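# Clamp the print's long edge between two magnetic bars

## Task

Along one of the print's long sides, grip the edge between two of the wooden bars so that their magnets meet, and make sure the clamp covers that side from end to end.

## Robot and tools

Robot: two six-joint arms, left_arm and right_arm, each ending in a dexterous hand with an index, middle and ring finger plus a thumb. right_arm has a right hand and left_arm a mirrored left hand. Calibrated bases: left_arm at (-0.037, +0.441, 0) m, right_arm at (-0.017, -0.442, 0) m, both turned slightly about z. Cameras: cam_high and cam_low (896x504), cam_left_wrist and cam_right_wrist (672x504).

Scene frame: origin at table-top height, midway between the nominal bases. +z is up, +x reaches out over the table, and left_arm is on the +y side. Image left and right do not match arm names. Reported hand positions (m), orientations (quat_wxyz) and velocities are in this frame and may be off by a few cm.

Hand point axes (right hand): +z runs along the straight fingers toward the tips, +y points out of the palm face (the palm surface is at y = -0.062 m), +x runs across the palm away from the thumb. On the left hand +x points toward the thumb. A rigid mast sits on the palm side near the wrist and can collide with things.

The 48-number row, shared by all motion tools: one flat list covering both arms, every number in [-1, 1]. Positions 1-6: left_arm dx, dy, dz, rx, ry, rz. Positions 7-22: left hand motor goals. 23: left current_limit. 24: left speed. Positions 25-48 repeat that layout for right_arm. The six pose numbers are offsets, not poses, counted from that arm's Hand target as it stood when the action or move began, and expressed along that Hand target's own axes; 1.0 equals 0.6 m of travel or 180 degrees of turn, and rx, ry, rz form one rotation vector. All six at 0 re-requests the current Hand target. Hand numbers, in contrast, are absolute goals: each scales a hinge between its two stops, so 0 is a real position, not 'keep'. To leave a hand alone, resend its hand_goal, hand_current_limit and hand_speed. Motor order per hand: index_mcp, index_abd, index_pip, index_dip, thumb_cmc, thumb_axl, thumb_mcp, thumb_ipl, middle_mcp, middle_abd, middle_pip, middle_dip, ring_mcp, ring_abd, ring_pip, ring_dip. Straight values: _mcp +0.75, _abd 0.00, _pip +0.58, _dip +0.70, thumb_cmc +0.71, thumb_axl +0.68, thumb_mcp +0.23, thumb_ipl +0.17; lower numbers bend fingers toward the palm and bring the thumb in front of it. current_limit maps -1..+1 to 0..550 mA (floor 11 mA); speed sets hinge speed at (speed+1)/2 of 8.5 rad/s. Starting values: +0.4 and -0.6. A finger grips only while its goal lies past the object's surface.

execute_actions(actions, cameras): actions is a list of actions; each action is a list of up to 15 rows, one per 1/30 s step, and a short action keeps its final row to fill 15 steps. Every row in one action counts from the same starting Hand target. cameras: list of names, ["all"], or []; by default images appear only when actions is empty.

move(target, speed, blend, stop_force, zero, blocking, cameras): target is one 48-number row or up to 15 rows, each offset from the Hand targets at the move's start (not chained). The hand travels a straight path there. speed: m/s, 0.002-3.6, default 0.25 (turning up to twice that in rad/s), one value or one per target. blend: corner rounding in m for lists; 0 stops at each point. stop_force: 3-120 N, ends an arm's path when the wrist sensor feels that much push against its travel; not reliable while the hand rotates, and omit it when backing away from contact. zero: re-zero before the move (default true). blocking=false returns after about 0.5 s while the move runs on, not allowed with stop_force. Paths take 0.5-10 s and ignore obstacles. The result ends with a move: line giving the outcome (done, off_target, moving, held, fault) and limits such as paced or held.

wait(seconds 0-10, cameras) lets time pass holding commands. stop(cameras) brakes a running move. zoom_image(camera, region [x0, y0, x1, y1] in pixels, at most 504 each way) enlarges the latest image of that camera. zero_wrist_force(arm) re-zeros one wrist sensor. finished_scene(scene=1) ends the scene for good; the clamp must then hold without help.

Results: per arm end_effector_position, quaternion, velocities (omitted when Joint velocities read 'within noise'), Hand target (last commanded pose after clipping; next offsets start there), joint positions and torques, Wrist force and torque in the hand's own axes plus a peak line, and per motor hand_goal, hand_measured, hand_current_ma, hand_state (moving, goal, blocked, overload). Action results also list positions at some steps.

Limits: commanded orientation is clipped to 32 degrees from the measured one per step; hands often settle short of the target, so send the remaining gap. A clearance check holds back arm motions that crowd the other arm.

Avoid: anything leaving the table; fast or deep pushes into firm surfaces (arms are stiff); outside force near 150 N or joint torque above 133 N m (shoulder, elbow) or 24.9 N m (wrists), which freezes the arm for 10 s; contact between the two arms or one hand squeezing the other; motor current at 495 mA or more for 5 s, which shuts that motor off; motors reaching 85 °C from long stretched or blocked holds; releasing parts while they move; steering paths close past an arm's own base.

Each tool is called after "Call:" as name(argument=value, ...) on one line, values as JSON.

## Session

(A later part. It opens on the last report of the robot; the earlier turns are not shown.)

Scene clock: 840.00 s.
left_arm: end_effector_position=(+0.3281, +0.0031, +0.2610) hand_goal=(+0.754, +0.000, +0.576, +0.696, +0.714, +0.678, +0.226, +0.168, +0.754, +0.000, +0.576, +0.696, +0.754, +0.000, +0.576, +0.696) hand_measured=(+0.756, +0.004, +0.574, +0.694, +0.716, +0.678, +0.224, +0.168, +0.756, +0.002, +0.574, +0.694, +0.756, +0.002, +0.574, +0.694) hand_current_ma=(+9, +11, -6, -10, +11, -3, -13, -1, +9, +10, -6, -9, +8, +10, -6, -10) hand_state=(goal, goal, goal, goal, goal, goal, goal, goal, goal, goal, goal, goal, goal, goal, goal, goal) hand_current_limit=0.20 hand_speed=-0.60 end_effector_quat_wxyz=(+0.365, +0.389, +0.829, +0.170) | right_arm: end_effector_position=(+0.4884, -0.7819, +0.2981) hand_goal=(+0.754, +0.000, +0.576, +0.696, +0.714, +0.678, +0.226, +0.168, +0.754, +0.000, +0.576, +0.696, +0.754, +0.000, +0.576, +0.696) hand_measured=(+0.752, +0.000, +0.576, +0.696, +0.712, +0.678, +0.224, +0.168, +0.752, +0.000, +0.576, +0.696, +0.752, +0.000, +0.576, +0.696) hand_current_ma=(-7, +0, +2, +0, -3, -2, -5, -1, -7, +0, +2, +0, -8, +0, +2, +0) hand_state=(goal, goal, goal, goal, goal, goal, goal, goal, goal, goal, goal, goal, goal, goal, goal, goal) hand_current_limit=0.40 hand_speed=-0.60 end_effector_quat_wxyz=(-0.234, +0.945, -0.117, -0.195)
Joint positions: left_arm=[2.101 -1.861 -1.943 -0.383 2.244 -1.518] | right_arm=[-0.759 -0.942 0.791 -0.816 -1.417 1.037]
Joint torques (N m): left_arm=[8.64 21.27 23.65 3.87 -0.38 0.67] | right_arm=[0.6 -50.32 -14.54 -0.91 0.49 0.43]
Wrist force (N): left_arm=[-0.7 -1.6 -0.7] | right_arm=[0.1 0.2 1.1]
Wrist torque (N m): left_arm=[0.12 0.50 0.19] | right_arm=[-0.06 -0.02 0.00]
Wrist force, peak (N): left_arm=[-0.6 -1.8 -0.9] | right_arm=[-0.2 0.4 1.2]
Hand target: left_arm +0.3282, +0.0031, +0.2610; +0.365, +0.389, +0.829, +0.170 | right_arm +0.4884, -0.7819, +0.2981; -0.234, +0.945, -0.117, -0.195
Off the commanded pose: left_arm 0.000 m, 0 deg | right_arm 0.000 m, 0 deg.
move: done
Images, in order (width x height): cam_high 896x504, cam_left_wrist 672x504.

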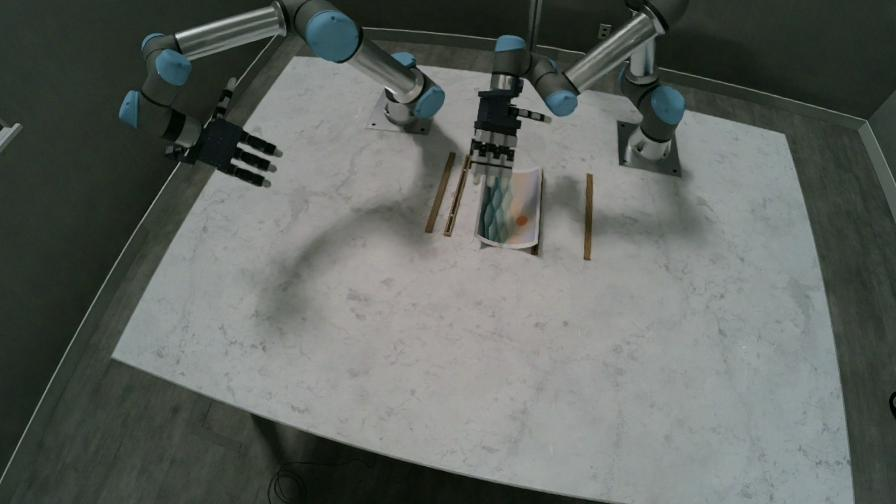

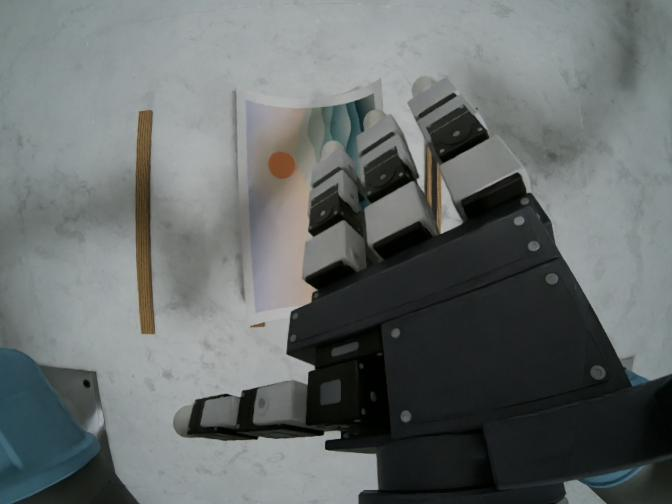

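Call:
move(target=[[0.0708, -0.0873, 0.0272, 0.1151, 0.2469, -0.2628, 0.6164, 0, 0.2117, 0.4783, 0.714, 0.678, 0.226, 0.168, 0.6164, 0, 0.2117, 0.4783, 0.6164, 0, 0.2117, 0.4783, 0.0, -0.6, 0,0,0,0,0,0, 0.754, 0, 0.576, 0.696, 0.714, 0.678, 0.226, 0.168, 0.754, 0, 0.576, 0.696, 0.754, 0, 0.576, 0.696, 0.4, -0.6], [0.1178, -0.1443, 0.0945, 0.1151, 0.2469, -0.2628, 0.6164, 0, 0.2117, 0.4783, 0.714, 0.678, 0.226, 0.168, 0.6164, 0, 0.2117, 0.4783, 0.6164, 0, 0.2117, 0.4783, 0.0, -0.6, 0,0,0,0,0,0, 0.754, 0, 0.576, 0.696, 0.714, 0.678, 0.226, 0.168, 0.754, 0, 0.576, 0.696, 0.754, 0, 0.576, 0.696, 0.4, -0.6]], speed=[0.2, 0.1], cameras=[])

Call:
move(target=[[0, 0, 0.075, 0, 0, 0, 0.6164, 0, 0.2117, 0.4783, 0.714, 0.678, 0.226, 0.168, 0.6164, 0, 0.2117, 0.4783, 0.6164, 0, 0.2117, 0.4783, 0.0, -0.6, 0,0,0,0,0,0, 0.754, 0, 0.576, 0.696, 0.714, 0.678, 0.226, 0.168, 0.754, 0, 0.576, 0.696, 0.754, 0, 0.576, 0.696, 0.4, -0.6]], speed=0.012, stop_force=3, cameras=[])

Call:
move(target=[[0, 0, 0.0035, 0, 0, 0, 0.6164, 0, 0.2117, 0.4783, 0.714, 0.678, 0.226, 0.168, 0.6164, 0, 0.2117, 0.4783, 0.6164, 0, 0.2117, 0.4783, 0.0, -0.6, 0,0,0,0,0,0, 0.754, 0, 0.576, 0.696, 0.714, 0.678, 0.226, 0.168, 0.754, 0, 0.576, 0.696, 0.754, 0, 0.576, 0.696, 0.4, -0.6], [0.0, -0.0108, 0.0035, 0, 0, 0, 0.6164, 0, 0.2117, 0.4783, 0.714, 0.678, 0.226, 0.168, 0.6164, 0, 0.2117, 0.4783, 0.6164, 0, 0.2117, 0.4783, 0.0, -0.6, 0,0,0,0,0,0, 0.754, 0, 0.576, 0.696, 0.714, 0.678, 0.226, 0.168, 0.754, 0, 0.576, 0.696, 0.754, 0, 0.576, 0.696, 0.4, -0.6], [0, -0.0108, -0.065, 0, 0, 0, 0.6164, 0, 0.2117, 0.4783, 0.714, 0.678, 0.226, 0.168, 0.6164, 0, 0.2117, 0.4783, 0.6164, 0, 0.2117, 0.4783, 0.0, -0.6, 0,0,0,0,0,0, 0.754, 0, 0.576, 0.696, 0.714, 0.678, 0.226, 0.168, 0.754, 0, 0.576, 0.696, 0.754, 0, 0.576, 0.696, 0.4, -0.6]], speed=[0.01, 0.02, 0.05], cameras=["cam_left_wrist"])

Scene clock: 868.23 s.
left_arm: end_effector_position=(+0.2944, +0.0019, +0.1403) hand_goal=(+0.616, +0.000, +0.212, +0.478, +0.714, +0.678, +0.226, +0.168, +0.616, +0.000, +0.212, +0.478, +0.616, +0.000, +0.212, +0.478) hand_measured=(+0.622, +0.004, +0.218, +0.482, +0.716, +0.678, +0.224, +0.168, +0.620, +0.002, +0.218, +0.482, +0.620, +0.002, +0.218, +0.482) hand_current_ma=(+23, +11, +22, +13, +11, -3, -13, -1, +22, +10, +21, +12, +21, +10, +23, +13) hand_state=(goal, goal, goal, goal, goal, goal, goal, goal, goal, goal, goal, goal, goal, goal, goal, goal) hand_current_limit=0.00 hand_speed=-0.60 end_effector_quat_wxyz=(-0.001, +0.000, +1.000, +0.000) | right_arm: end_effector_position=(+0.4884, -0.7819, +0.2981) hand_goal=(+0.754, +0.000, +0.576, +0.696, +0.714, +0.678, +0.226, +0.168, +0.754, +0.000, +0.576, +0.696, +0.754, +0.000, +0.576, +0.696) hand_measured=(+0.752, +0.000, +0.576, +0.696, +0.712, +0.678, +0.224, +0.168, +0.752, +0.000, +0.576, +0.696, +0.752, +0.000, +0.576, +0.696) hand_current_ma=(-7, +0, +2, +0, -3, -2, -5, -1, -7, +0, +2, +0, -8, +0, +2, +0) hand_state=(goal, goal, goal, goal, goal, goal, goal, goal, goal, goal, goal, goal, goal, goal, goal, goal) hand_current_limit=0.40 hand_speed=-0.60 end_effector_quat_wxyz=(-0.234, +0.945, -0.117, -0.195)
Joint positions: left_arm=[2.349 -1.984 -1.639 -1.09 1.569 -2.335] | right_arm=[-0.759 -0.942 0.791 -0.816 -1.417 1.037]
Joint torques (N m): left_arm=[-9.79 46.6 25.08 2.33 -1.78 -2.34] | right_arm=[0.78 -50.45 -14.65 -0.99 0.59 0.43]
Wrist force (N): left_arm=[-0.1 -0.4 0.9] | right_arm=[-0.2 0.4 0.9]
Wrist torque (N m): left_arm=[-0.02 0.38 0.06] | right_arm=[-0.01 0.03 -0.01]
Wrist force, peak (N): left_arm=[-1.0 -2.0 -0.9] | right_arm=[-0.2 0.3 1.2]
Hand target: left_arm +0.2944, +0.0019, +0.1403; -0.001, +0.000, +1.000, +0.000 | right_arm +0.4884, -0.7819, +0.2981; -0.234, +0.945, -0.117, -0.195
Off the commanded pose: left_arm 0.000 m, 0 deg | right_arm 0.000 m, 0 deg.
move: done
No camera images: "cameras" was empty.

Scene clock: 872.53 s.
left_arm: end_effector_position=(+0.2944, +0.0018, +0.1014) hand_goal=(+0.616, +0.000, +0.212, +0.478, +0.714, +0.678, +0.226, +0.168, +0.616, +0.000, +0.212, +0.478, +0.616, +0.000, +0.212, +0.478) hand_measured=(+0.618, +0.002, +0.212, +0.478, +0.716, +0.678, +0.224, +0.168, +0.618, +0.002, +0.212, +0.478, +0.618, +0.002, +0.210, +0.478) hand_current_ma=(+5, +8, +0, +1, +11, -3, -13, -1, +5, +7, -3, +0, +4, +7, -7, -2) hand_state=(goal, goal, goal, goal, goal, goal, goal, goal, goal, goal, goal, goal, goal, goal, goal, goal) hand_current_limit=0.00 hand_speed=-0.60 end_effector_quat_wxyz=(-0.001, +0.000, +1.000, +0.000) | right_arm: end_effector_position=(+0.4884, -0.7819, +0.2981) hand_goal=(+0.754, +0.000, +0.576, +0.696, +0.714, +0.678, +0.226, +0.168, +0.754, +0.000, +0.576, +0.696, +0.754, +0.000, +0.576, +0.696) hand_measured=(+0.752, +0.000, +0.576, +0.696, +0.712, +0.678, +0.224, +0.168, +0.752, +0.000, +0.576, +0.696, +0.752, +0.000, +0.576, +0.696) hand_current_ma=(-7, +0, +2, +0, -3, -2, -5, -1, -7, +0, +2, +0, -8, +0, +2, +0) hand_state=(goal, goal, goal, goal, goal, goal, goal, goal, goal, goal, goal, goal, goal, goal, goal, goal) hand_current_limit=0.40 hand_speed=-0.60 end_effector_quat_wxyz=(-0.234, +0.945, -0.117, -0.195)
Joint positions: left_arm=[2.349 -2.031 -1.683 -0.999 1.569 -2.335] | right_arm=[-0.759 -0.942 0.791 -0.816 -1.417 1.037]
Joint torques (N m): left_arm=[-7.65 48.29 26.66 3.34 -0.61 -2.39] | right_arm=[-0.03 -50.11 -14.82 -0.93 0.57 0.46]
Wrist force (N): left_arm=[0.2 -0.4 0.6] | right_arm=[0.0 0.2 0.8]
Wrist torque (N m): left_arm=[-0.02 0.34 0.09] | right_arm=[-0.03 0.00 0.00]
Wrist force, peak (N): left_arm=[0.0 -2.2 -3.0] | right_arm=[0.4 0.1 1.2]
Hand target: left_arm +0.2944, +0.0018, +0.1014; -0.001, +0.000, +1.000, +0.000 (not the last commanded pose) | right_arm +0.4884, -0.7819, +0.2981; -0.234, +0.945, -0.117, -0.195
Off the commanded pose: left_arm 0.006 m, 0 deg | right_arm 0.000 m, 0 deg.
move: contact (left_arm)
No camera images: "cameras" was empty.

Scene clock: 874.63 s.
left_arm: end_effector_position=(+0.2945, -0.0046, +0.1406) hand_goal=(+0.616, +0.000, +0.212, +0.478, +0.714, +0.678, +0.226, +0.168, +0.616, +0.000, +0.212, +0.478, +0.616, +0.000, +0.212, +0.478) hand_measured=(+0.616, +0.002, +0.210, +0.476, +0.716, +0.678, +0.224, +0.168, +0.616, +0.002, +0.210, +0.476, +0.616, +0.002, +0.210, +0.476) hand_current_ma=(-4, +4, -6, -9, +11, -3, -13, -1, -4, +4, -6, -9, -3, +5, -6, -9) hand_state=(goal, goal, goal, goal, goal, goal, goal, goal, goal, goal, goal, goal, goal, goal, goal, goal) hand_current_limit=0.00 hand_speed=-0.60 end_effector_quat_wxyz=(+0.000, +0.000, +1.000, -0.001) | right_arm: end_effector_position=(+0.4884, -0.7819, +0.2981) hand_goal=(+0.754, +0.000, +0.576, +0.696, +0.714, +0.678, +0.226, +0.168, +0.754, +0.000, +0.576, +0.696, +0.754, +0.000, +0.576, +0.696) hand_measured=(+0.752, +0.000, +0.576, +0.696, +0.712, +0.678, +0.224, +0.168, +0.752, +0.000, +0.576, +0.696, +0.752, +0.000, +0.576, +0.696) hand_current_ma=(-7, +0, +2, +0, -3, -2, -5, -1, -7, +0, +2, +0, -8, +0, +2, +0) hand_state=(goal, goal, goal, goal, goal, goal, goal, goal, goal, goal, goal, goal, goal, goal, goal, goal) hand_current_limit=0.40 hand_speed=-0.60 end_effector_quat_wxyz=(-0.234, +0.945, -0.117, -0.195)
Joint positions: left_arm=[2.341 -1.996 -1.621 -1.095 1.569 -2.343] | right_arm=[-0.759 -0.942 0.791 -0.816 -1.417 1.037]
Joint torques (N m): left_arm=[7.48 26.68 13.83 3.78 1.43 2.84] | right_arm=[-0.15 -50.6 -14.35 -0.94 0.7 0.5]
Wrist force (N): left_arm=[0.2 -0.9 0.8] | right_arm=[0.3 0.5 0.8]
Wrist torque (N m): left_arm=[-0.08 0.34 0.11] | right_arm=[0.00 -0.03 0.03]
Wrist force, peak (N): left_arm=[-0.3 -4.8 -9.0] | right_arm=[0.1 0.1 1.1]
Hand target: left_arm +0.2944, -0.0046, +0.1404; -0.001, +0.000, +1.000, +0.000 | right_arm +0.4884, -0.7819, +0.2981; -0.234, +0.945, -0.117, -0.195
Off the commanded pose: left_arm 0.000 m, 0 deg | right_arm 0.000 m, 0 deg.
move: done
Images, in order (width x height): cam_left_wrist 672x504.

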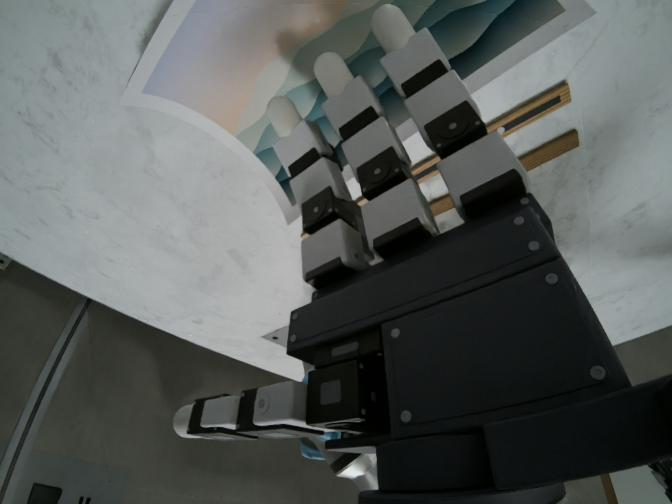

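Call:
move(target=[[-0.056, 0.096, -0.2012, -0.1151, -0.2469, 0.2628, 0.754, 0, 0.576, 0.696, 0.714, 0.678, 0.226, 0.168, 0.754, 0, 0.576, 0.696, 0.754, 0, 0.576, 0.696, 0.2, -0.6, 0,0,0,0,0,0, 0.754, 0, 0.576, 0.696, 0.714, 0.678, 0.226, 0.168, 0.754, 0, 0.576, 0.696, 0.754, 0, 0.576, 0.696, 0.4, -0.6]], speed=0.2, cameras=["cam_left_wrist", "cam_high"])

Call:
zoom_image(camera="cam_left_wrist", region=[140, 60, 300, 180])

Call:
zoom_image(camera="cam_left_wrist", region=[140, 240, 300, 360])

Scene clock: 912.43 s.
left_arm: end_effector_position=(+0.3281, +0.0531, +0.2611) hand_goal=(+0.754, +0.000, +0.576, +0.696, +0.714, +0.678, +0.226, +0.168, +0.754, +0.000, +0.576, +0.696, +0.754, +0.000, +0.576, +0.696) hand_measured=(+0.756, +0.002, +0.574, +0.694, +0.716, +0.678, +0.224, +0.168, +0.756, +0.002, +0.574, +0.694, +0.756, +0.002, +0.574, +0.694) hand_current_ma=(+9, +4, -6, -10, +11, -3, -13, -1, +9, +4, -6, -9, +8, +5, -6, -10) hand_state=(goal, goal, goal, goal, goal, goal, goal, goal, goal, goal, goal, goal, goal, goal, goal, goal) hand_current_limit=0.20 hand_speed=-0.60 end_effector_quat_wxyz=(+0.365, +0.389, +0.829, +0.170) | right_arm: end_effector_position=(+0.4884, -0.7819, +0.2981) hand_goal=(+0.754, +0.000, +0.576, +0.696, +0.714, +0.678, +0.226, +0.168, +0.754, +0.000, +0.576, +0.696, +0.754, +0.000, +0.576, +0.696) hand_measured=(+0.752, +0.000, +0.576, +0.696, +0.712, +0.678, +0.224, +0.168, +0.752, +0.000, +0.576, +0.696, +0.752, +0.000, +0.576, +0.696) hand_current_ma=(-7, +0, +2, +0, -3, -2, -5, -1, -7, +0, +2, +0, -8, +0, +2, +0) hand_state=(goal, goal, goal, goal, goal, goal, goal, goal, goal, goal, goal, goal, goal, goal, goal, goal) hand_current_limit=0.40 hand_speed=-0.60 end_effector_quat_wxyz=(-0.234, +0.945, -0.117, -0.195)
Joint positions: left_arm=[2.157 -1.771 -2.073 -0.305 2.215 -1.457] | right_arm=[-0.759 -0.942 0.791 -0.816 -1.417 1.037]
Joint torques (N m): left_arm=[8.22 16.23 21.3 3.94 -0.58 1.03] | right_arm=[0.41 -50.76 -14.21 -0.98 0.63 0.56]
Wrist force (N): left_arm=[-0.3 -1.1 -0.8] | right_arm=[0.1 0.2 0.5]
Wrist torque (N m): left_arm=[0.16 0.46 0.21] | right_arm=[-0.01 0.00 0.01]
Wrist force, peak (N): left_arm=[-0.6 -1.6 -1.0] | right_arm=[-0.2 0.9 1.1]
Hand target: left_arm +0.3281, +0.0531, +0.2611; +0.365, +0.389, +0.829, +0.170 | right_arm +0.4884, -0.7819, +0.2981; -0.234, +0.945, -0.117, -0.195
Off the commanded pose: left_arm 0.000 m, 0 deg | right_arm 0.000 m, 0 deg.
move: done
Images, in order (width x height): cam_high 896x504, cam_left_wrist 672x504.

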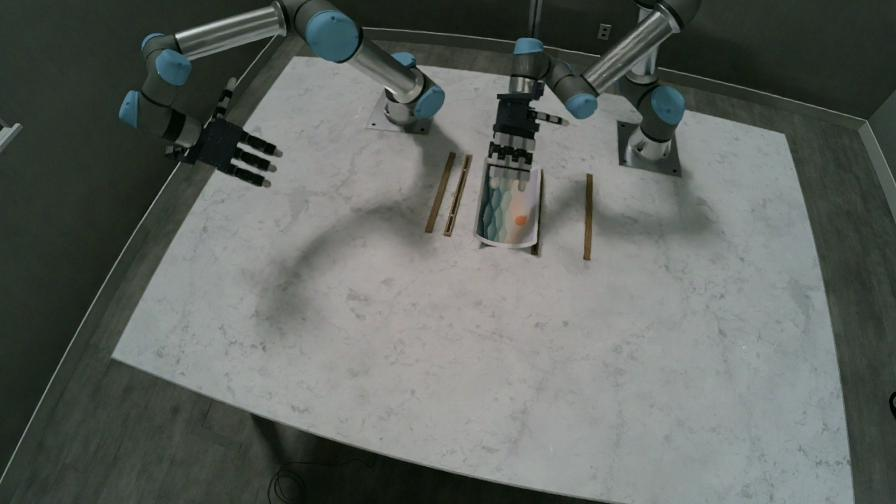

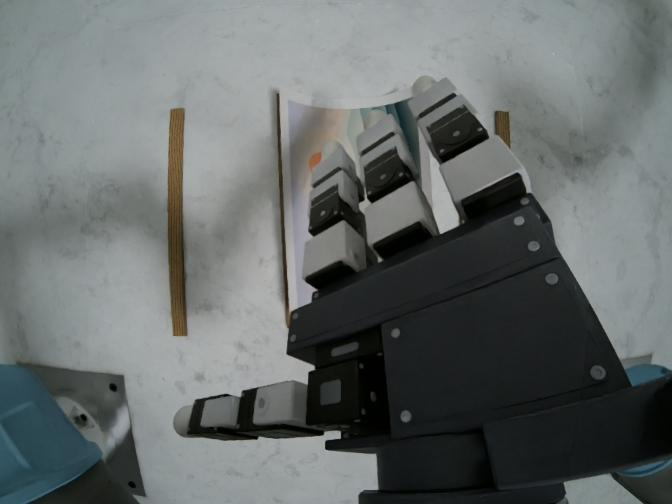

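Scaled by 3.150 from the camera's 672x504 image, which has a finer 960x720 frame.

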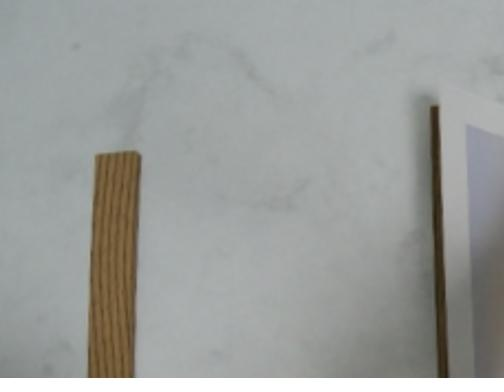

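Scaled by 3.150 from the camera's 672x504 image, which has a finer 960x720 frame.

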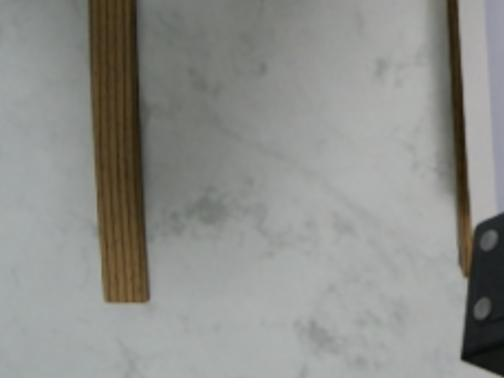

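Call:
move(target=[[-0.0783,0.095,-0.1122,0,0,0,0.754,0,0.576,0.696,0.714,0.678,0.226,0.168,0.754,0,0.576,0.696,0.754,0,0.576,0.696,0.2,-0.6,0,0,0,0,0,0,0.754,0,0.576,0.696,0.714,0.678,0.226,0.168,0.754,0,0.576,0.696,0.754,0,0.576,0.696,0.4,-0.6],[0.6403,0.7935,-0.0318,0,0,0,0.754,0,0.576,0.696,0.714,0.678,0.226,0.168,0.754,0,0.576,0.696,0.754,0,0.576,0.696,0.2,-0.6,0,0,0,0,0,0,0.754,0,0.576,0.696,0.714,0.678,0.226,0.168,0.754,0,0.576,0.696,0.754,0,0.576,0.696,0.4,-0.6]], blend=[0.04,0], speed=0.3, cameras=["cam_high","cam_low"])

Scene clock: 965.60 s.
left_arm: end_effector_position=(+0.3960, +0.6530, +0.3614) hand_goal=(+0.754, +0.000, +0.576, +0.696, +0.714, +0.678, +0.226, +0.168, +0.754, +0.000, +0.576, +0.696, +0.754, +0.000, +0.576, +0.696) hand_measured=(+0.758, +0.002, +0.574, +0.694, +0.718, +0.678, +0.224, +0.168, +0.758, +0.002, +0.574, +0.694, +0.756, +0.002, +0.574, +0.694) hand_current_ma=(+14, +4, -5, -9, +16, -3, -13, -1, +13, +4, -5, -9, +12, +5, -5, -9) hand_state=(goal, goal, goal, goal, goal, goal, goal, goal, goal, goal, goal, goal, goal, goal, goal, goal) hand_current_limit=0.20 hand_speed=-0.60 end_effector_quat_wxyz=(+0.365, +0.389, +0.829, +0.170) | right_arm: end_effector_position=(+0.4884, -0.7819, +0.2981) hand_goal=(+0.754, +0.000, +0.576, +0.696, +0.714, +0.678, +0.226, +0.168, +0.754, +0.000, +0.576, +0.696, +0.754, +0.000, +0.576, +0.696) hand_measured=(+0.752, +0.000, +0.576, +0.696, +0.712, +0.678, +0.224, +0.168, +0.752, +0.000, +0.576, +0.696, +0.752, +0.000, +0.576, +0.696) hand_current_ma=(-7, +0, +2, +0, -3, -2, -5, -1, -7, +0, +2, +0, -8, +0, +2, +0) hand_state=(goal, goal, goal, goal, goal, goal, goal, goal, goal, goal, goal, goal, goal, goal, goal, goal) hand_current_limit=0.40 hand_speed=-0.60 end_effector_quat_wxyz=(-0.234, +0.945, -0.117, -0.195)
Joint positions: left_arm=[4.182 -0.975 -2.375 -0.882 0.866 0.196] | right_arm=[-0.759 -0.942 0.791 -0.816 -1.417 1.037]
Joint torques (N m): left_arm=[7.65 -11.24 23.94 1.64 -1.02 2.84] | right_arm=[0.4 -50.17 -14.66 -0.99 0.74 0.55]
Wrist force (N): left_arm=[-0.4 -1.5 -1.1] | right_arm=[0.1 0.4 0.7]
Wrist torque (N m): left_arm=[0.13 0.49 0.19] | right_arm=[0.00 0.00 0.01]
Wrist force, peak (N): left_arm=[0.5 -3.2 1.0] | right_arm=[-0.1 0.4 1.3]
Hand target: left_arm +0.3960, +0.6531, +0.3614; +0.365, +0.389, +0.829, +0.170 | right_arm +0.4884, -0.7819, +0.2981; -0.234, +0.945, -0.117, -0.195
Off the commanded pose: left_arm 0.000 m, 0 deg | right_arm 0.000 m, 0 deg.
move: done
Images, in order (width x height): cam_high 896x504, cam_low 896x504.

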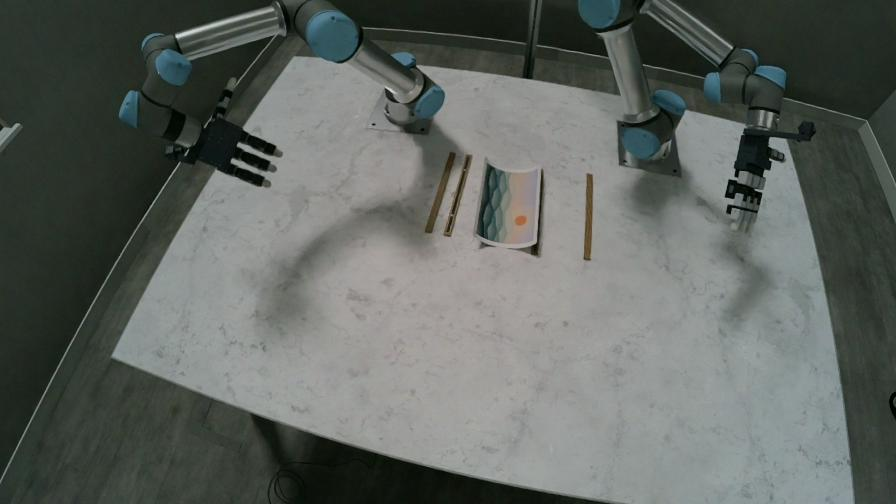

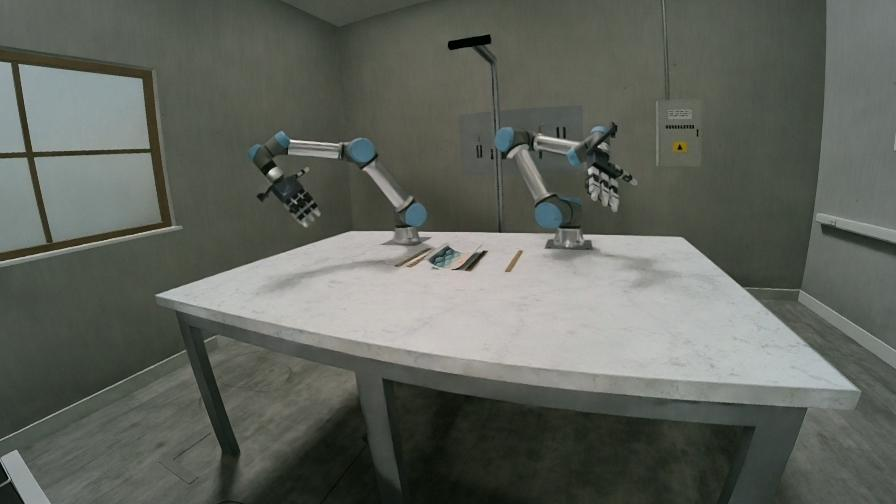

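Call:
move(target=[[0,0,0,0,0,0,0.754,0,0.576,0.696,0.714,0.678,0.226,0.168,0.754,0,0.576,0.696,0.754,0,0.576,0.696,0.2,-0.6,-0.1879,-0.612,0.2326,0.1151,0.0304,-0.0682,0.0685,0,-0.0365,0.0725,-0.8,0.678,0.1348,0.1676,0.0685,0,-0.0365,0.0725,0.0685,0,-0.0365,0.0725,0.4,-0.6]], speed=0.3, cameras=["cam_high","cam_low"])

Scene clock: 1008.70 s.
left_arm: end_effector_position=(+0.3960, +0.6531, +0.3614) hand_goal=(+0.754, +0.000, +0.576, +0.696, +0.714, +0.678, +0.226, +0.168, +0.754, +0.000, +0.576, +0.696, +0.754, +0.000, +0.576, +0.696) hand_measured=(+0.758, +0.002, +0.574, +0.694, +0.718, +0.678, +0.224, +0.168, +0.758, +0.002, +0.574, +0.694, +0.756, +0.002, +0.574, +0.694) hand_current_ma=(+14, +4, -5, -9, +16, -3, -13, -1, +13, +4, -5, -9, +12, +5, -5, -9) hand_state=(goal, goal, goal, goal, goal, goal, goal, goal, goal, goal, goal, goal, goal, goal, goal, goal) hand_current_limit=0.20 hand_speed=-0.60 end_effector_quat_wxyz=(+0.365, +0.389, +0.829, +0.170) | right_arm: end_effector_position=(+0.4582, -0.3824, +0.3782) hand_goal=(+0.068, +0.000, -0.036, +0.072, -0.800, +0.678, +0.134, +0.168, +0.068, +0.000, -0.036, +0.072, +0.068, +0.000, -0.036, +0.072) hand_measured=(+0.072, +0.000, -0.030, +0.076, -0.798, +0.678, +0.132, +0.168, +0.072, +0.000, -0.030, +0.076, +0.072, +0.000, -0.030, +0.076) hand_current_ma=(+10, +0, +22, +12, +4, -2, -5, -1, +11, +0, +17, +10, +12, +0, +22, +10) hand_state=(goal, goal, goal, goal, goal, goal, goal, goal, goal, goal, goal, goal, goal, goal, goal, goal) hand_current_limit=0.40 hand_speed=-0.60 end_effector_quat_wxyz=(-0.414, +0.903, -0.060, -0.100)
Joint positions: left_arm=[4.183 -0.975 -2.375 -0.882 0.866 0.197] | right_arm=[-0.383 -1.438 1.311 -0.897 -0.843 1.134]
Joint torques (N m): left_arm=[7.48 -10.4 29.24 1.52 -2.92 2.93] | right_arm=[4.93 -28.78 -26.16 0.79 1.01 -0.82]
Wrist force (N): left_arm=[-0.6 -1.6 -1.4] | right_arm=[0.4 -0.3 1.2]
Wrist torque (N m): left_arm=[0.15 0.50 0.13] | right_arm=[0.11 -0.06 0.00]
Wrist force, peak (N): left_arm=[-0.4 -1.8 -1.9] | right_arm=[0.2 -2.5 2.3]
Hand target: left_arm +0.3960, +0.6531, +0.3614; +0.365, +0.389, +0.829, +0.170 | right_arm +0.4582, -0.3823, +0.3782; -0.414, +0.903, -0.060, -0.100
Off the commanded pose: left_arm 0.000 m, 0 deg | right_arm 0.000 m, 0 deg.
move: done
Images, in order (width x height): cam_high 896x504, cam_low 896x504.

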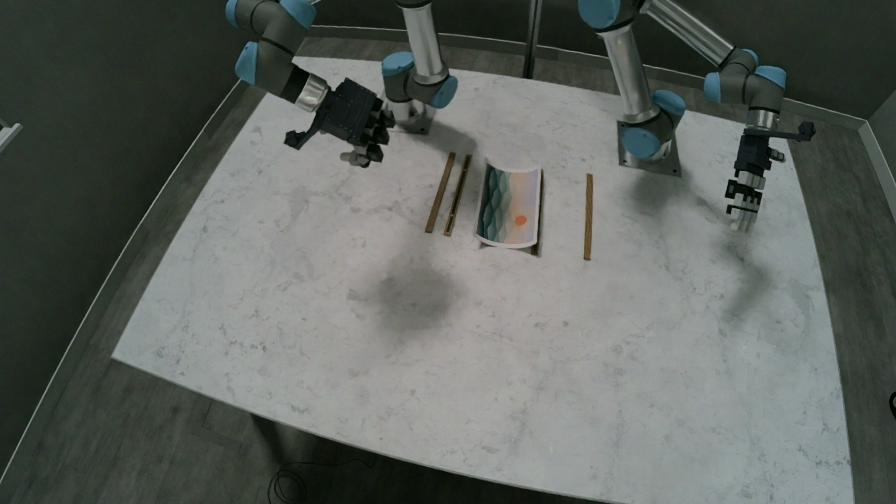

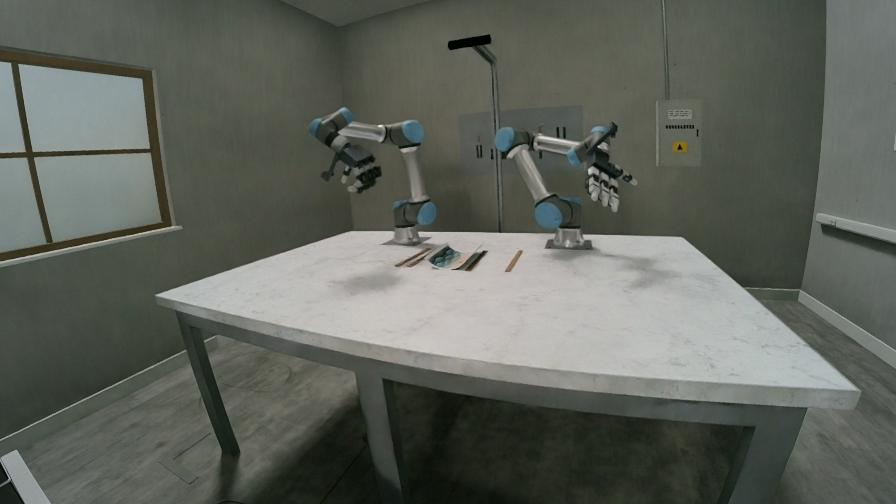

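Call:
move(target=[[0,0,0,0,0,0,0.754,0,0.576,0.696,0.714,0.678,0.226,0.168,0.754,0,0.576,0.696,0.754,0,0.576,0.696,0.2,-0.6,-0.2005,-0.4407,0.7852,0.1148,0.0305,-0.0684,0.0685,0,-0.0365,0.0725,-0.8,0.678,0.1348,0.1676,0.0685,0,-0.0365,0.0725,0.0685,0,-0.0365,0.0725,0.4,-0.6]], speed=0.3, cameras=["cam_high","cam_low","cam_right_wrist"])

Scene clock: 1025.53 s.
left_arm: end_effector_position=(+0.3960, +0.6531, +0.3614) hand_goal=(+0.754, +0.000, +0.576, +0.696, +0.714, +0.678, +0.226, +0.168, +0.754, +0.000, +0.576, +0.696, +0.754, +0.000, +0.576, +0.696) hand_measured=(+0.758, +0.002, +0.574, +0.694, +0.718, +0.678, +0.224, +0.168, +0.758, +0.002, +0.574, +0.694, +0.756, +0.002, +0.574, +0.694) hand_current_ma=(+14, +4, -5, -9, +16, -3, -13, -1, +13, +4, -5, -9, +12, +5, -5, -9) hand_state=(goal, goal, goal, goal, goal, goal, goal, goal, goal, goal, goal, goal, goal, goal, goal, goal) hand_current_limit=0.20 hand_speed=-0.60 end_effector_quat_wxyz=(+0.365, +0.389, +0.829, +0.170) | right_arm: end_effector_position=(+0.3298, +0.1503, +0.2999) hand_goal=(+0.068, +0.000, -0.036, +0.072, -0.800, +0.678, +0.134, +0.168, +0.068, +0.000, -0.036, +0.072, +0.068, +0.000, -0.036, +0.072) hand_measured=(+0.068, +0.000, -0.030, +0.076, -0.798, +0.678, +0.132, +0.168, +0.068, +0.000, -0.032, +0.076, +0.068, +0.000, -0.030, +0.076) hand_current_ma=(-1, +0, +17, +12, +4, -2, -5, -1, -1, +0, +13, +10, -1, +0, +16, +10) hand_state=(goal, goal, goal, goal, goal, goal, goal, goal, goal, goal, goal, goal, goal, goal, goal, goal) hand_current_limit=0.40 hand_speed=-0.60 end_effector_quat_wxyz=(-0.574, +0.819, +0.000, +0.000)
Joint positions: left_arm=[4.183 -0.975 -2.375 -0.882 0.866 0.197] | right_arm=[0.559 -1.249 1.756 -3.067 -0.671 2.666]
Joint torques (N m): left_arm=[7.63 -2.77 29.92 1.84 -2.76 2.46] | right_arm=[7.12 -27.82 -20.98 -4.66 1.71 1.28]
Wrist force (N): left_arm=[-0.5 -1.3 -1.4] | right_arm=[0.9 -0.8 1.2]
Wrist torque (N m): left_arm=[0.18 0.49 0.14] | right_arm=[-0.03 -0.12 0.10]
Wrist force, peak (N): left_arm=[-0.7 -1.7 -1.8] | right_arm=[0.2 -1.7 3.3]
Hand target: left_arm +0.3960, +0.6531, +0.3614; +0.365, +0.389, +0.829, +0.170 | right_arm +0.3298, +0.1503, +0.2999; -0.574, +0.819, +0.000, +0.000
Off the commanded pose: left_arm 0.000 m, 0 deg | right_arm 0.000 m, 0 deg.
move: done
Images, in order (width x height): cam_high 896x504, cam_low 896x504, cam_right_wrist 672x504.

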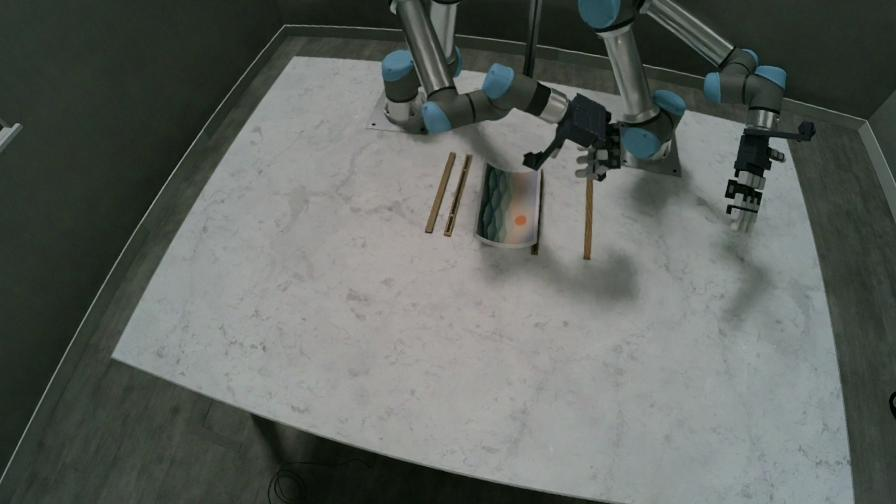

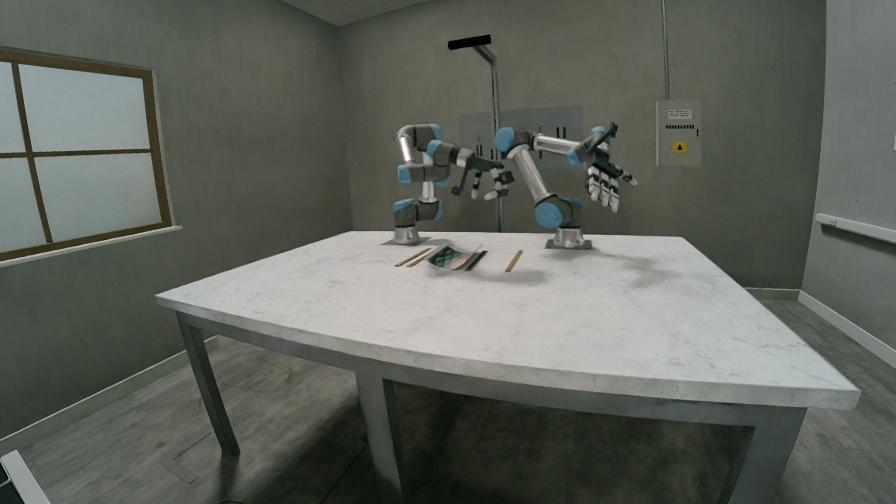

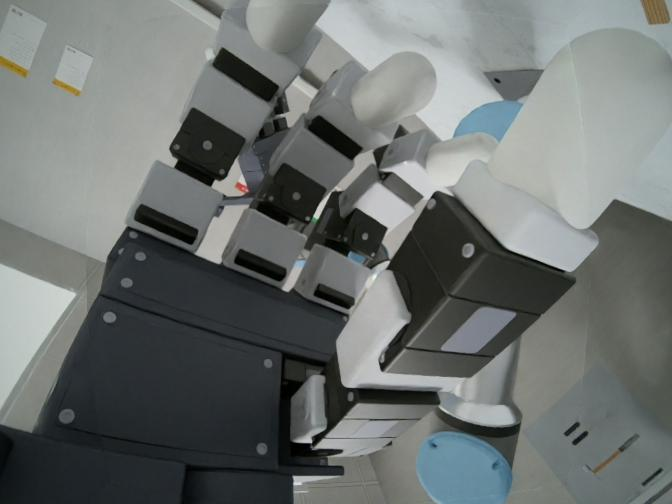

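Call:
move(target=[[0,0,0,0,0,0,0.754,0,0.576,0.696,0.714,0.678,0.226,0.168,0.754,0,0.576,0.696,0.754,0,0.576,0.696,0.2,-0.6,-0.063,0.2335,0.3333,0,0,0,0.0685,0,-0.0365,0.0725,-0.8,0.678,0.1348,0.1676,0.0685,0,-0.0365,0.0725,0.0685,0,-0.0365,0.0725,0.4,-0.6]], speed=0.2, cameras=["cam_high","cam_low","cam_right_wrist","cam_left_wrist"])

Call:
zoom_image(camera="cam_high", region=[420, 60, 672, 280])

Call:
zoom_image(camera="cam_low", region=[380, 140, 580, 290])

Scene clock: 1035.50 s.
left_arm: end_effector_position=(+0.3960, +0.6531, +0.3614) hand_goal=(+0.754, +0.000, +0.576, +0.696, +0.714, +0.678, +0.226, +0.168, +0.754, +0.000, +0.576, +0.696, +0.754, +0.000, +0.576, +0.696) hand_measured=(+0.758, +0.002, +0.574, +0.694, +0.718, +0.678, +0.224, +0.168, +0.758, +0.002, +0.574, +0.694, +0.756, +0.002, +0.574, +0.694) hand_current_ma=(+14, +4, -5, -9, +16, -3, -13, -1, +13, +4, -5, -9, +12, +5, -5, -9) hand_state=(goal, goal, goal, goal, goal, goal, goal, goal, goal, goal, goal, goal, goal, goal, goal, goal) hand_current_limit=0.20 hand_speed=-0.60 end_effector_quat_wxyz=(+0.365, +0.389, +0.829, +0.170) | right_arm: end_effector_position=(+0.2919, +0.2903, +0.1000) hand_goal=(+0.068, +0.000, -0.036, +0.072, -0.800, +0.678, +0.134, +0.168, +0.068, +0.000, -0.036, +0.072, +0.068, +0.000, -0.036, +0.072) hand_measured=(+0.068, +0.000, -0.032, +0.076, -0.798, +0.678, +0.132, +0.168, +0.068, +0.000, -0.032, +0.076, +0.068, +0.000, -0.032, +0.076) hand_current_ma=(-1, +0, +15, +12, +4, -2, -5, -1, -1, +0, +11, +10, -1, +0, +14, +10) hand_state=(goal, goal, goal, goal, goal, goal, goal, goal, goal, goal, goal, goal, goal, goal, goal, goal) hand_current_limit=0.40 hand_speed=-0.60 end_effector_quat_wxyz=(-0.574, +0.819, +0.000, +0.000)
Joint positions: left_arm=[4.183 -0.975 -2.375 -0.882 0.866 0.197] | right_arm=[0.787 -0.755 1.566 -3.489 -0.869 2.829]
Joint torques (N m): left_arm=[6.6 0.84 28.71 1.63 -2.71 2.63] | right_arm=[-1.3 -42.55 -12.62 -1.28 3.06 -1.43]
Wrist force (N): left_arm=[-0.3 -1.6 -1.0] | right_arm=[1.4 -0.8 1.5]
Wrist torque (N m): left_arm=[0.11 0.46 0.16] | right_arm=[-0.03 -0.18 0.11]
Wrist force, peak (N): left_arm=[-0.2 -1.8 -1.7] | right_arm=[0.9 0.3 2.8]
Hand target: left_arm +0.3960, +0.6531, +0.3614; +0.365, +0.389, +0.829, +0.170 | right_arm +0.2919, +0.2903, +0.0999; -0.574, +0.819, +0.000, +0.000
Off the commanded pose: left_arm 0.000 m, 0 deg | right_arm 0.000 m, 0 deg.
move: done

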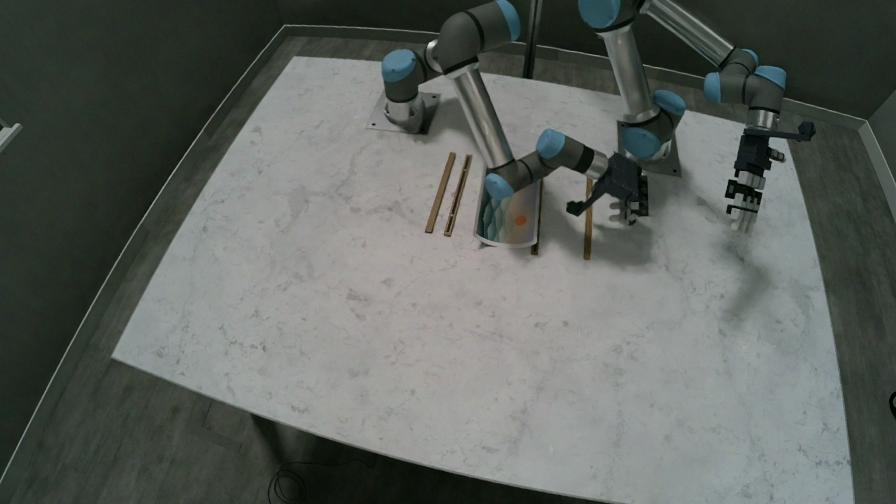

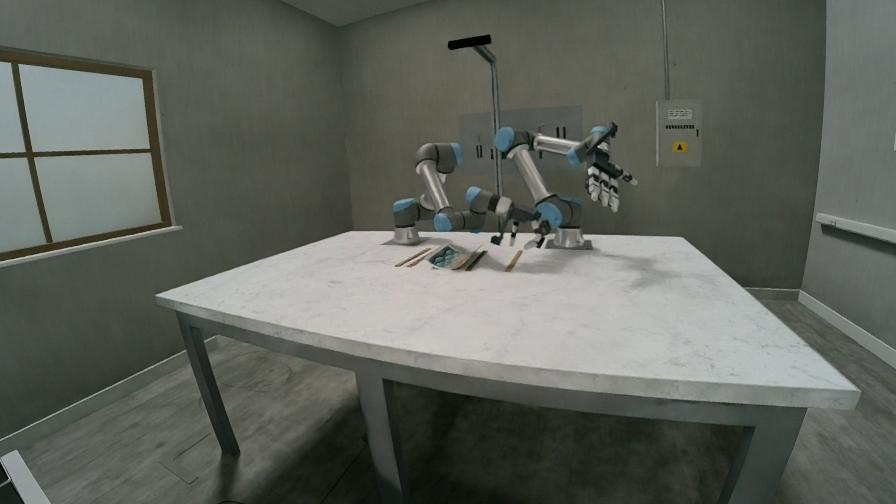

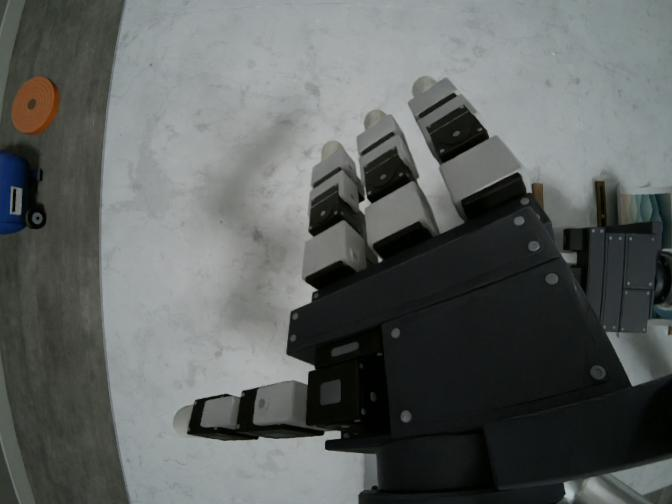

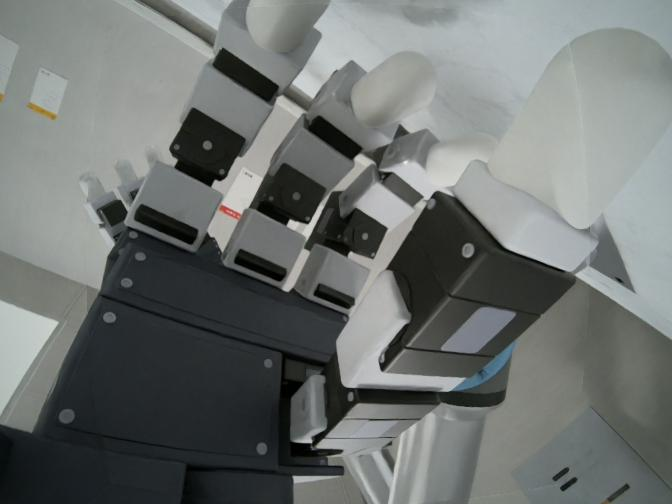

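Scaled by 2.000 from the camera's 896x504 image, which has a finer 1280x720 frame.

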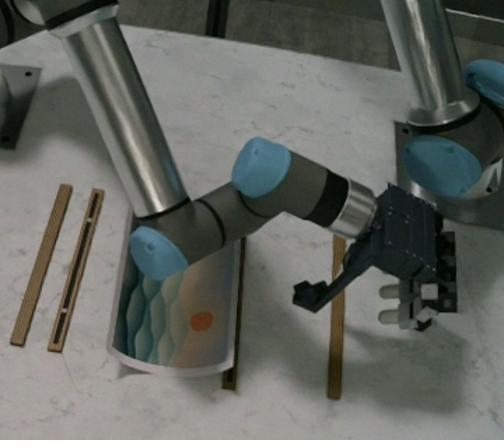

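Scaled by 2.520 from the camera's 896x504 image, which has a finer 1280x720 frame.

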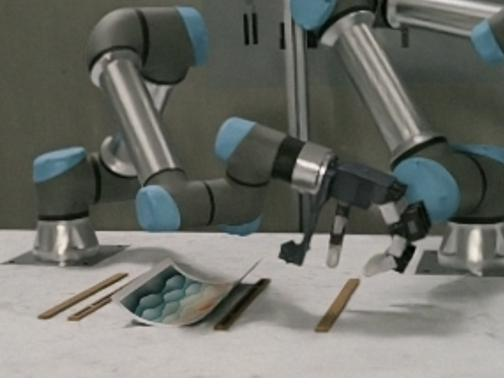

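Call:
move(target=[[0,0,0,0,0,0,0.754,0,0.576,0.696,0.714,0.678,0.226,0.168,0.754,0,0.576,0.696,0.754,0,0.576,0.696,0.2,-0.6,0.0667,-0.2364,-0.228,0,0,0,0.0685,0,-0.0365,0.0725,-0.8,0.678,0.1348,0.1676,0.0685,0,-0.0365,0.0725,0.0685,0,-0.0365,0.0725,0.4,-0.6],[0,0,0,0,0,0,0.754,0,0.576,0.696,0.714,0.678,0.226,0.168,0.754,0,0.576,0.696,0.754,0,0.576,0.696,0.2,-0.6,0.1667,-0.0312,-0.987,0,0,0,0.0685,0,-0.0365,0.0725,-0.8,0.678,0.1348,0.1676,0.0685,0,-0.0365,0.0725,0.0685,0,-0.0365,0.0725,0.4,-0.6]], speed=0.35, blend=[0.05,0], cameras=["cam_high"])

Scene clock: 1107.07 s.
left_arm: end_effector_position=(+0.3960, +0.6531, +0.3614) hand_goal=(+0.754, +0.000, +0.576, +0.696, +0.714, +0.678, +0.226, +0.168, +0.754, +0.000, +0.576, +0.696, +0.754, +0.000, +0.576, +0.696) hand_measured=(+0.758, +0.002, +0.574, +0.694, +0.718, +0.678, +0.224, +0.168, +0.758, +0.002, +0.574, +0.694, +0.756, +0.002, +0.574, +0.694) hand_current_ma=(+14, +4, -5, -9, +16, -3, -13, -1, +13, +4, -5, -9, +12, +5, -5, -9) hand_state=(goal, goal, goal, goal, goal, goal, goal, goal, goal, goal, goal, goal, goal, goal, goal, goal) hand_current_limit=0.20 hand_speed=-0.60 end_effector_quat_wxyz=(+0.365, +0.389, +0.829, +0.170) | right_arm: end_effector_position=(+0.3922, -0.2597, +0.3200) hand_goal=(+0.068, +0.000, -0.036, +0.072, -0.800, +0.678, +0.134, +0.168, +0.068, +0.000, -0.036, +0.072, +0.068, +0.000, -0.036, +0.072) hand_measured=(+0.066, +0.000, -0.032, +0.076, -0.798, +0.678, +0.132, +0.168, +0.066, +0.000, -0.032, +0.076, +0.066, +0.000, -0.032, +0.076) hand_current_ma=(-5, +0, +13, +12, +4, -2, -5, -1, -5, +0, +10, +10, -6, +0, +13, +10) hand_state=(goal, goal, goal, goal, goal, goal, goal, goal, goal, goal, goal, goal, goal, goal, goal, goal) hand_current_limit=0.40 hand_speed=-0.60 end_effector_quat_wxyz=(-0.574, +0.819, +0.000, +0.000) end_effector_velocity=(+0.000, +0.000, +0.000) end_effector_angular_velocity=(+0.000, -0.002, +0.002)
Joint positions: left_arm=[4.183 -0.975 -2.375 -0.882 0.866 0.197] | right_arm=[-0.351 -1.699 1.801 -0.953 -0.472 0.794]
Joint velocities: left_arm=[within noise] | right_arm=[0 0.001 0 0.002 -0.001 -0.005]
Joint torques (N m): left_arm=[6.39 6.91 26.28 1.59 -2.06 2.5] | right_arm=[-6.17 -13.1 -24.12 0.84 3 -1.28]
Wrist force (N): left_arm=[-0.7 -1.6 -0.9] | right_arm=[0.6 -0.6 1.3]
Wrist torque (N m): left_arm=[0.10 0.53 0.12] | right_arm=[0.04 -0.06 0.02]
Wrist force, peak (N): left_arm=[-0.3 -1.8 -1.8] | right_arm=[1.0 -2.8 1.4]
Hand target: left_arm +0.3960, +0.6531, +0.3614; +0.365, +0.389, +0.829, +0.170 | right_arm +0.3922, -0.2597, +0.3200; -0.574, +0.819, +0.000, +0.000
Off the commanded pose: left_arm 0.000 m, 0 deg | right_arm 0.000 m, 0 deg.
move: done
Images, in order (width x height): cam_high 896x504.

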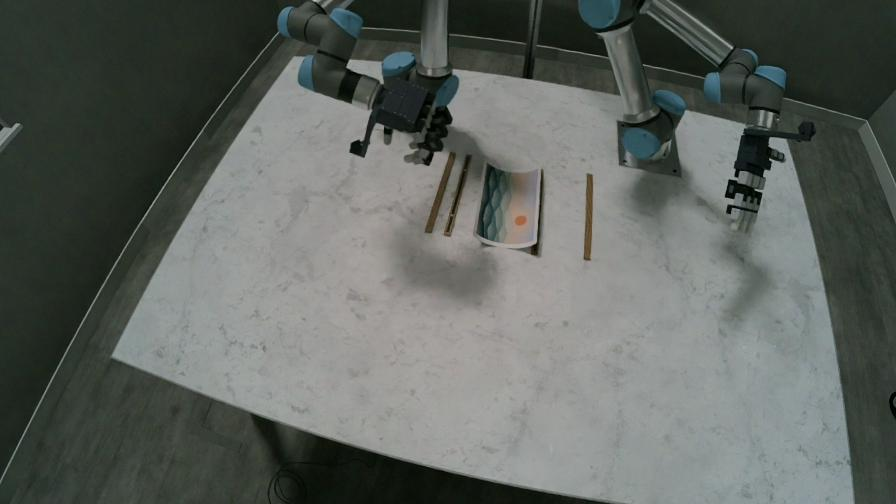

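Call:
move(target=[[-0.3192,-0.4052,-0.1153,0.4569,0.0563,-0.3925,0.754,0,0.576,0.696,0.714,0.678,0.226,0.168,0.754,0,0.576,0.696,0.754,0,0.576,0.696,0.2,-0.6,0.1,0.2052,-0.564,0,0,0,0.0685,0,-0.0365,0.0725,-0.8,0.678,0.1348,0.1676,0.0685,0,-0.0365,0.0725,0.0685,0,-0.0365,0.0725,0.4,-0.6]], speed=0.25, cameras=["cam_high","cam_low","cam_left_wrist"])

Scene clock: 1120.20 s.
left_arm: end_effector_position=(+0.3012, +0.3505, +0.3612) hand_goal=(+0.754, +0.000, +0.576, +0.696, +0.714, +0.678, +0.226, +0.168, +0.754, +0.000, +0.576, +0.696, +0.754, +0.000, +0.576, +0.696) hand_measured=(+0.746, +0.002, +0.574, +0.694, +0.708, +0.678, +0.224, +0.168, +0.748, +0.002, +0.574, +0.694, +0.748, +0.002, +0.574, +0.694) hand_current_ma=(-32, +4, -5, -9, -28, -3, -13, -1, -30, +4, -5, -9, -29, +5, -5, -9) hand_state=(goal, goal, goal, goal, goal, goal, goal, goal, goal, goal, goal, goal, goal, goal, goal, goal) hand_current_limit=0.20 hand_speed=-0.60 end_effector_quat_wxyz=(+0.000, +0.000, +0.819, -0.574) | right_arm: end_effector_position=(+0.4523, -0.6198, +0.3201) hand_goal=(+0.068, +0.000, -0.036, +0.072, -0.800, +0.678, +0.134, +0.168, +0.068, +0.000, -0.036, +0.072, +0.068, +0.000, -0.036, +0.072) hand_measured=(+0.066, +0.000, -0.032, +0.076, -0.798, +0.678, +0.132, +0.168, +0.066, +0.000, -0.032, +0.076, +0.066, +0.000, -0.032, +0.076) hand_current_ma=(-5, +0, +13, +12, +4, -2, -5, -1, -5, +0, +10, +10, -6, +0, +13, +10) hand_state=(goal, goal, goal, goal, goal, goal, goal, goal, goal, goal, goal, goal, goal, goal, goal, goal) hand_current_limit=0.40 hand_speed=-0.60 end_effector_quat_wxyz=(-0.574, +0.819, +0.000, +0.000)
Joint positions: left_arm=[3.739 -1.345 -1.726 -2.657 0.705 -0.441] | right_arm=[-0.884 -1.179 1.145 -0.415 -0.909 0.288]
Joint torques (N m): left_arm=[8.06 21.3 27.99 -0.57 1.08 -2.19] | right_arm=[5.7 -39.42 -17.47 -1.94 2.99 1.59]
Wrist force (N): left_arm=[0.2 0.8 -1.1] | right_arm=[0.7 -1.3 1.1]
Wrist torque (N m): left_arm=[-0.05 0.13 -0.25] | right_arm=[-0.05 -0.07 0.07]
Wrist force, peak (N): left_arm=[-0.4 -1.9 -1.7] | right_arm=[0.5 -1.4 2.2]
Hand target: left_arm +0.3012, +0.3505, +0.3613; +0.000, +0.000, +0.819, -0.574 | right_arm +0.4524, -0.6198, +0.3201; -0.574, +0.819, +0.000, +0.000
Off the commanded pose: left_arm 0.000 m, 0 deg | right_arm 0.000 m, 0 deg.
move: done
Images, in order (width x height): cam_high 896x504, cam_low 896x504, cam_left_wrist 672x504.

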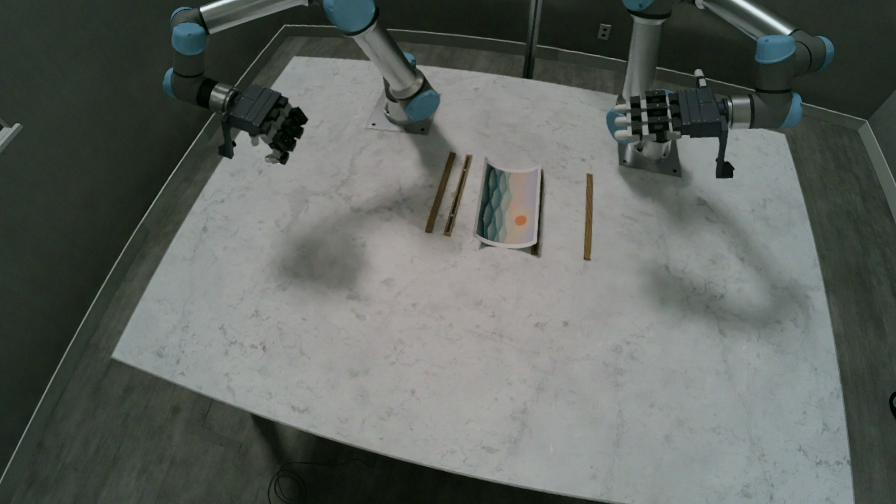

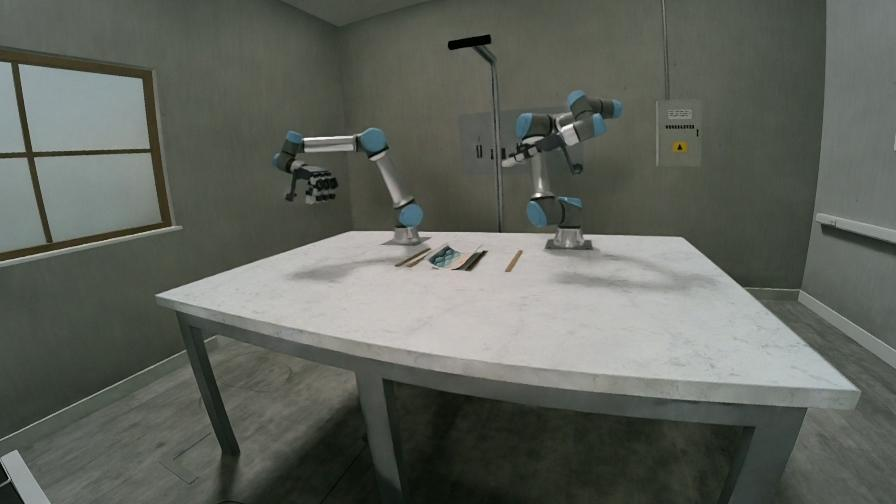

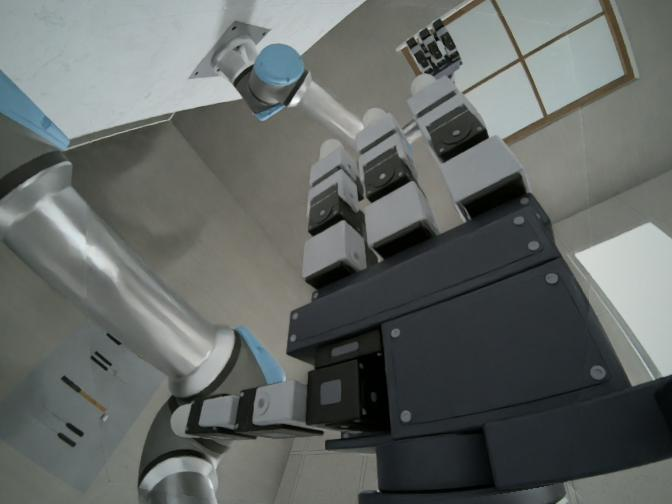

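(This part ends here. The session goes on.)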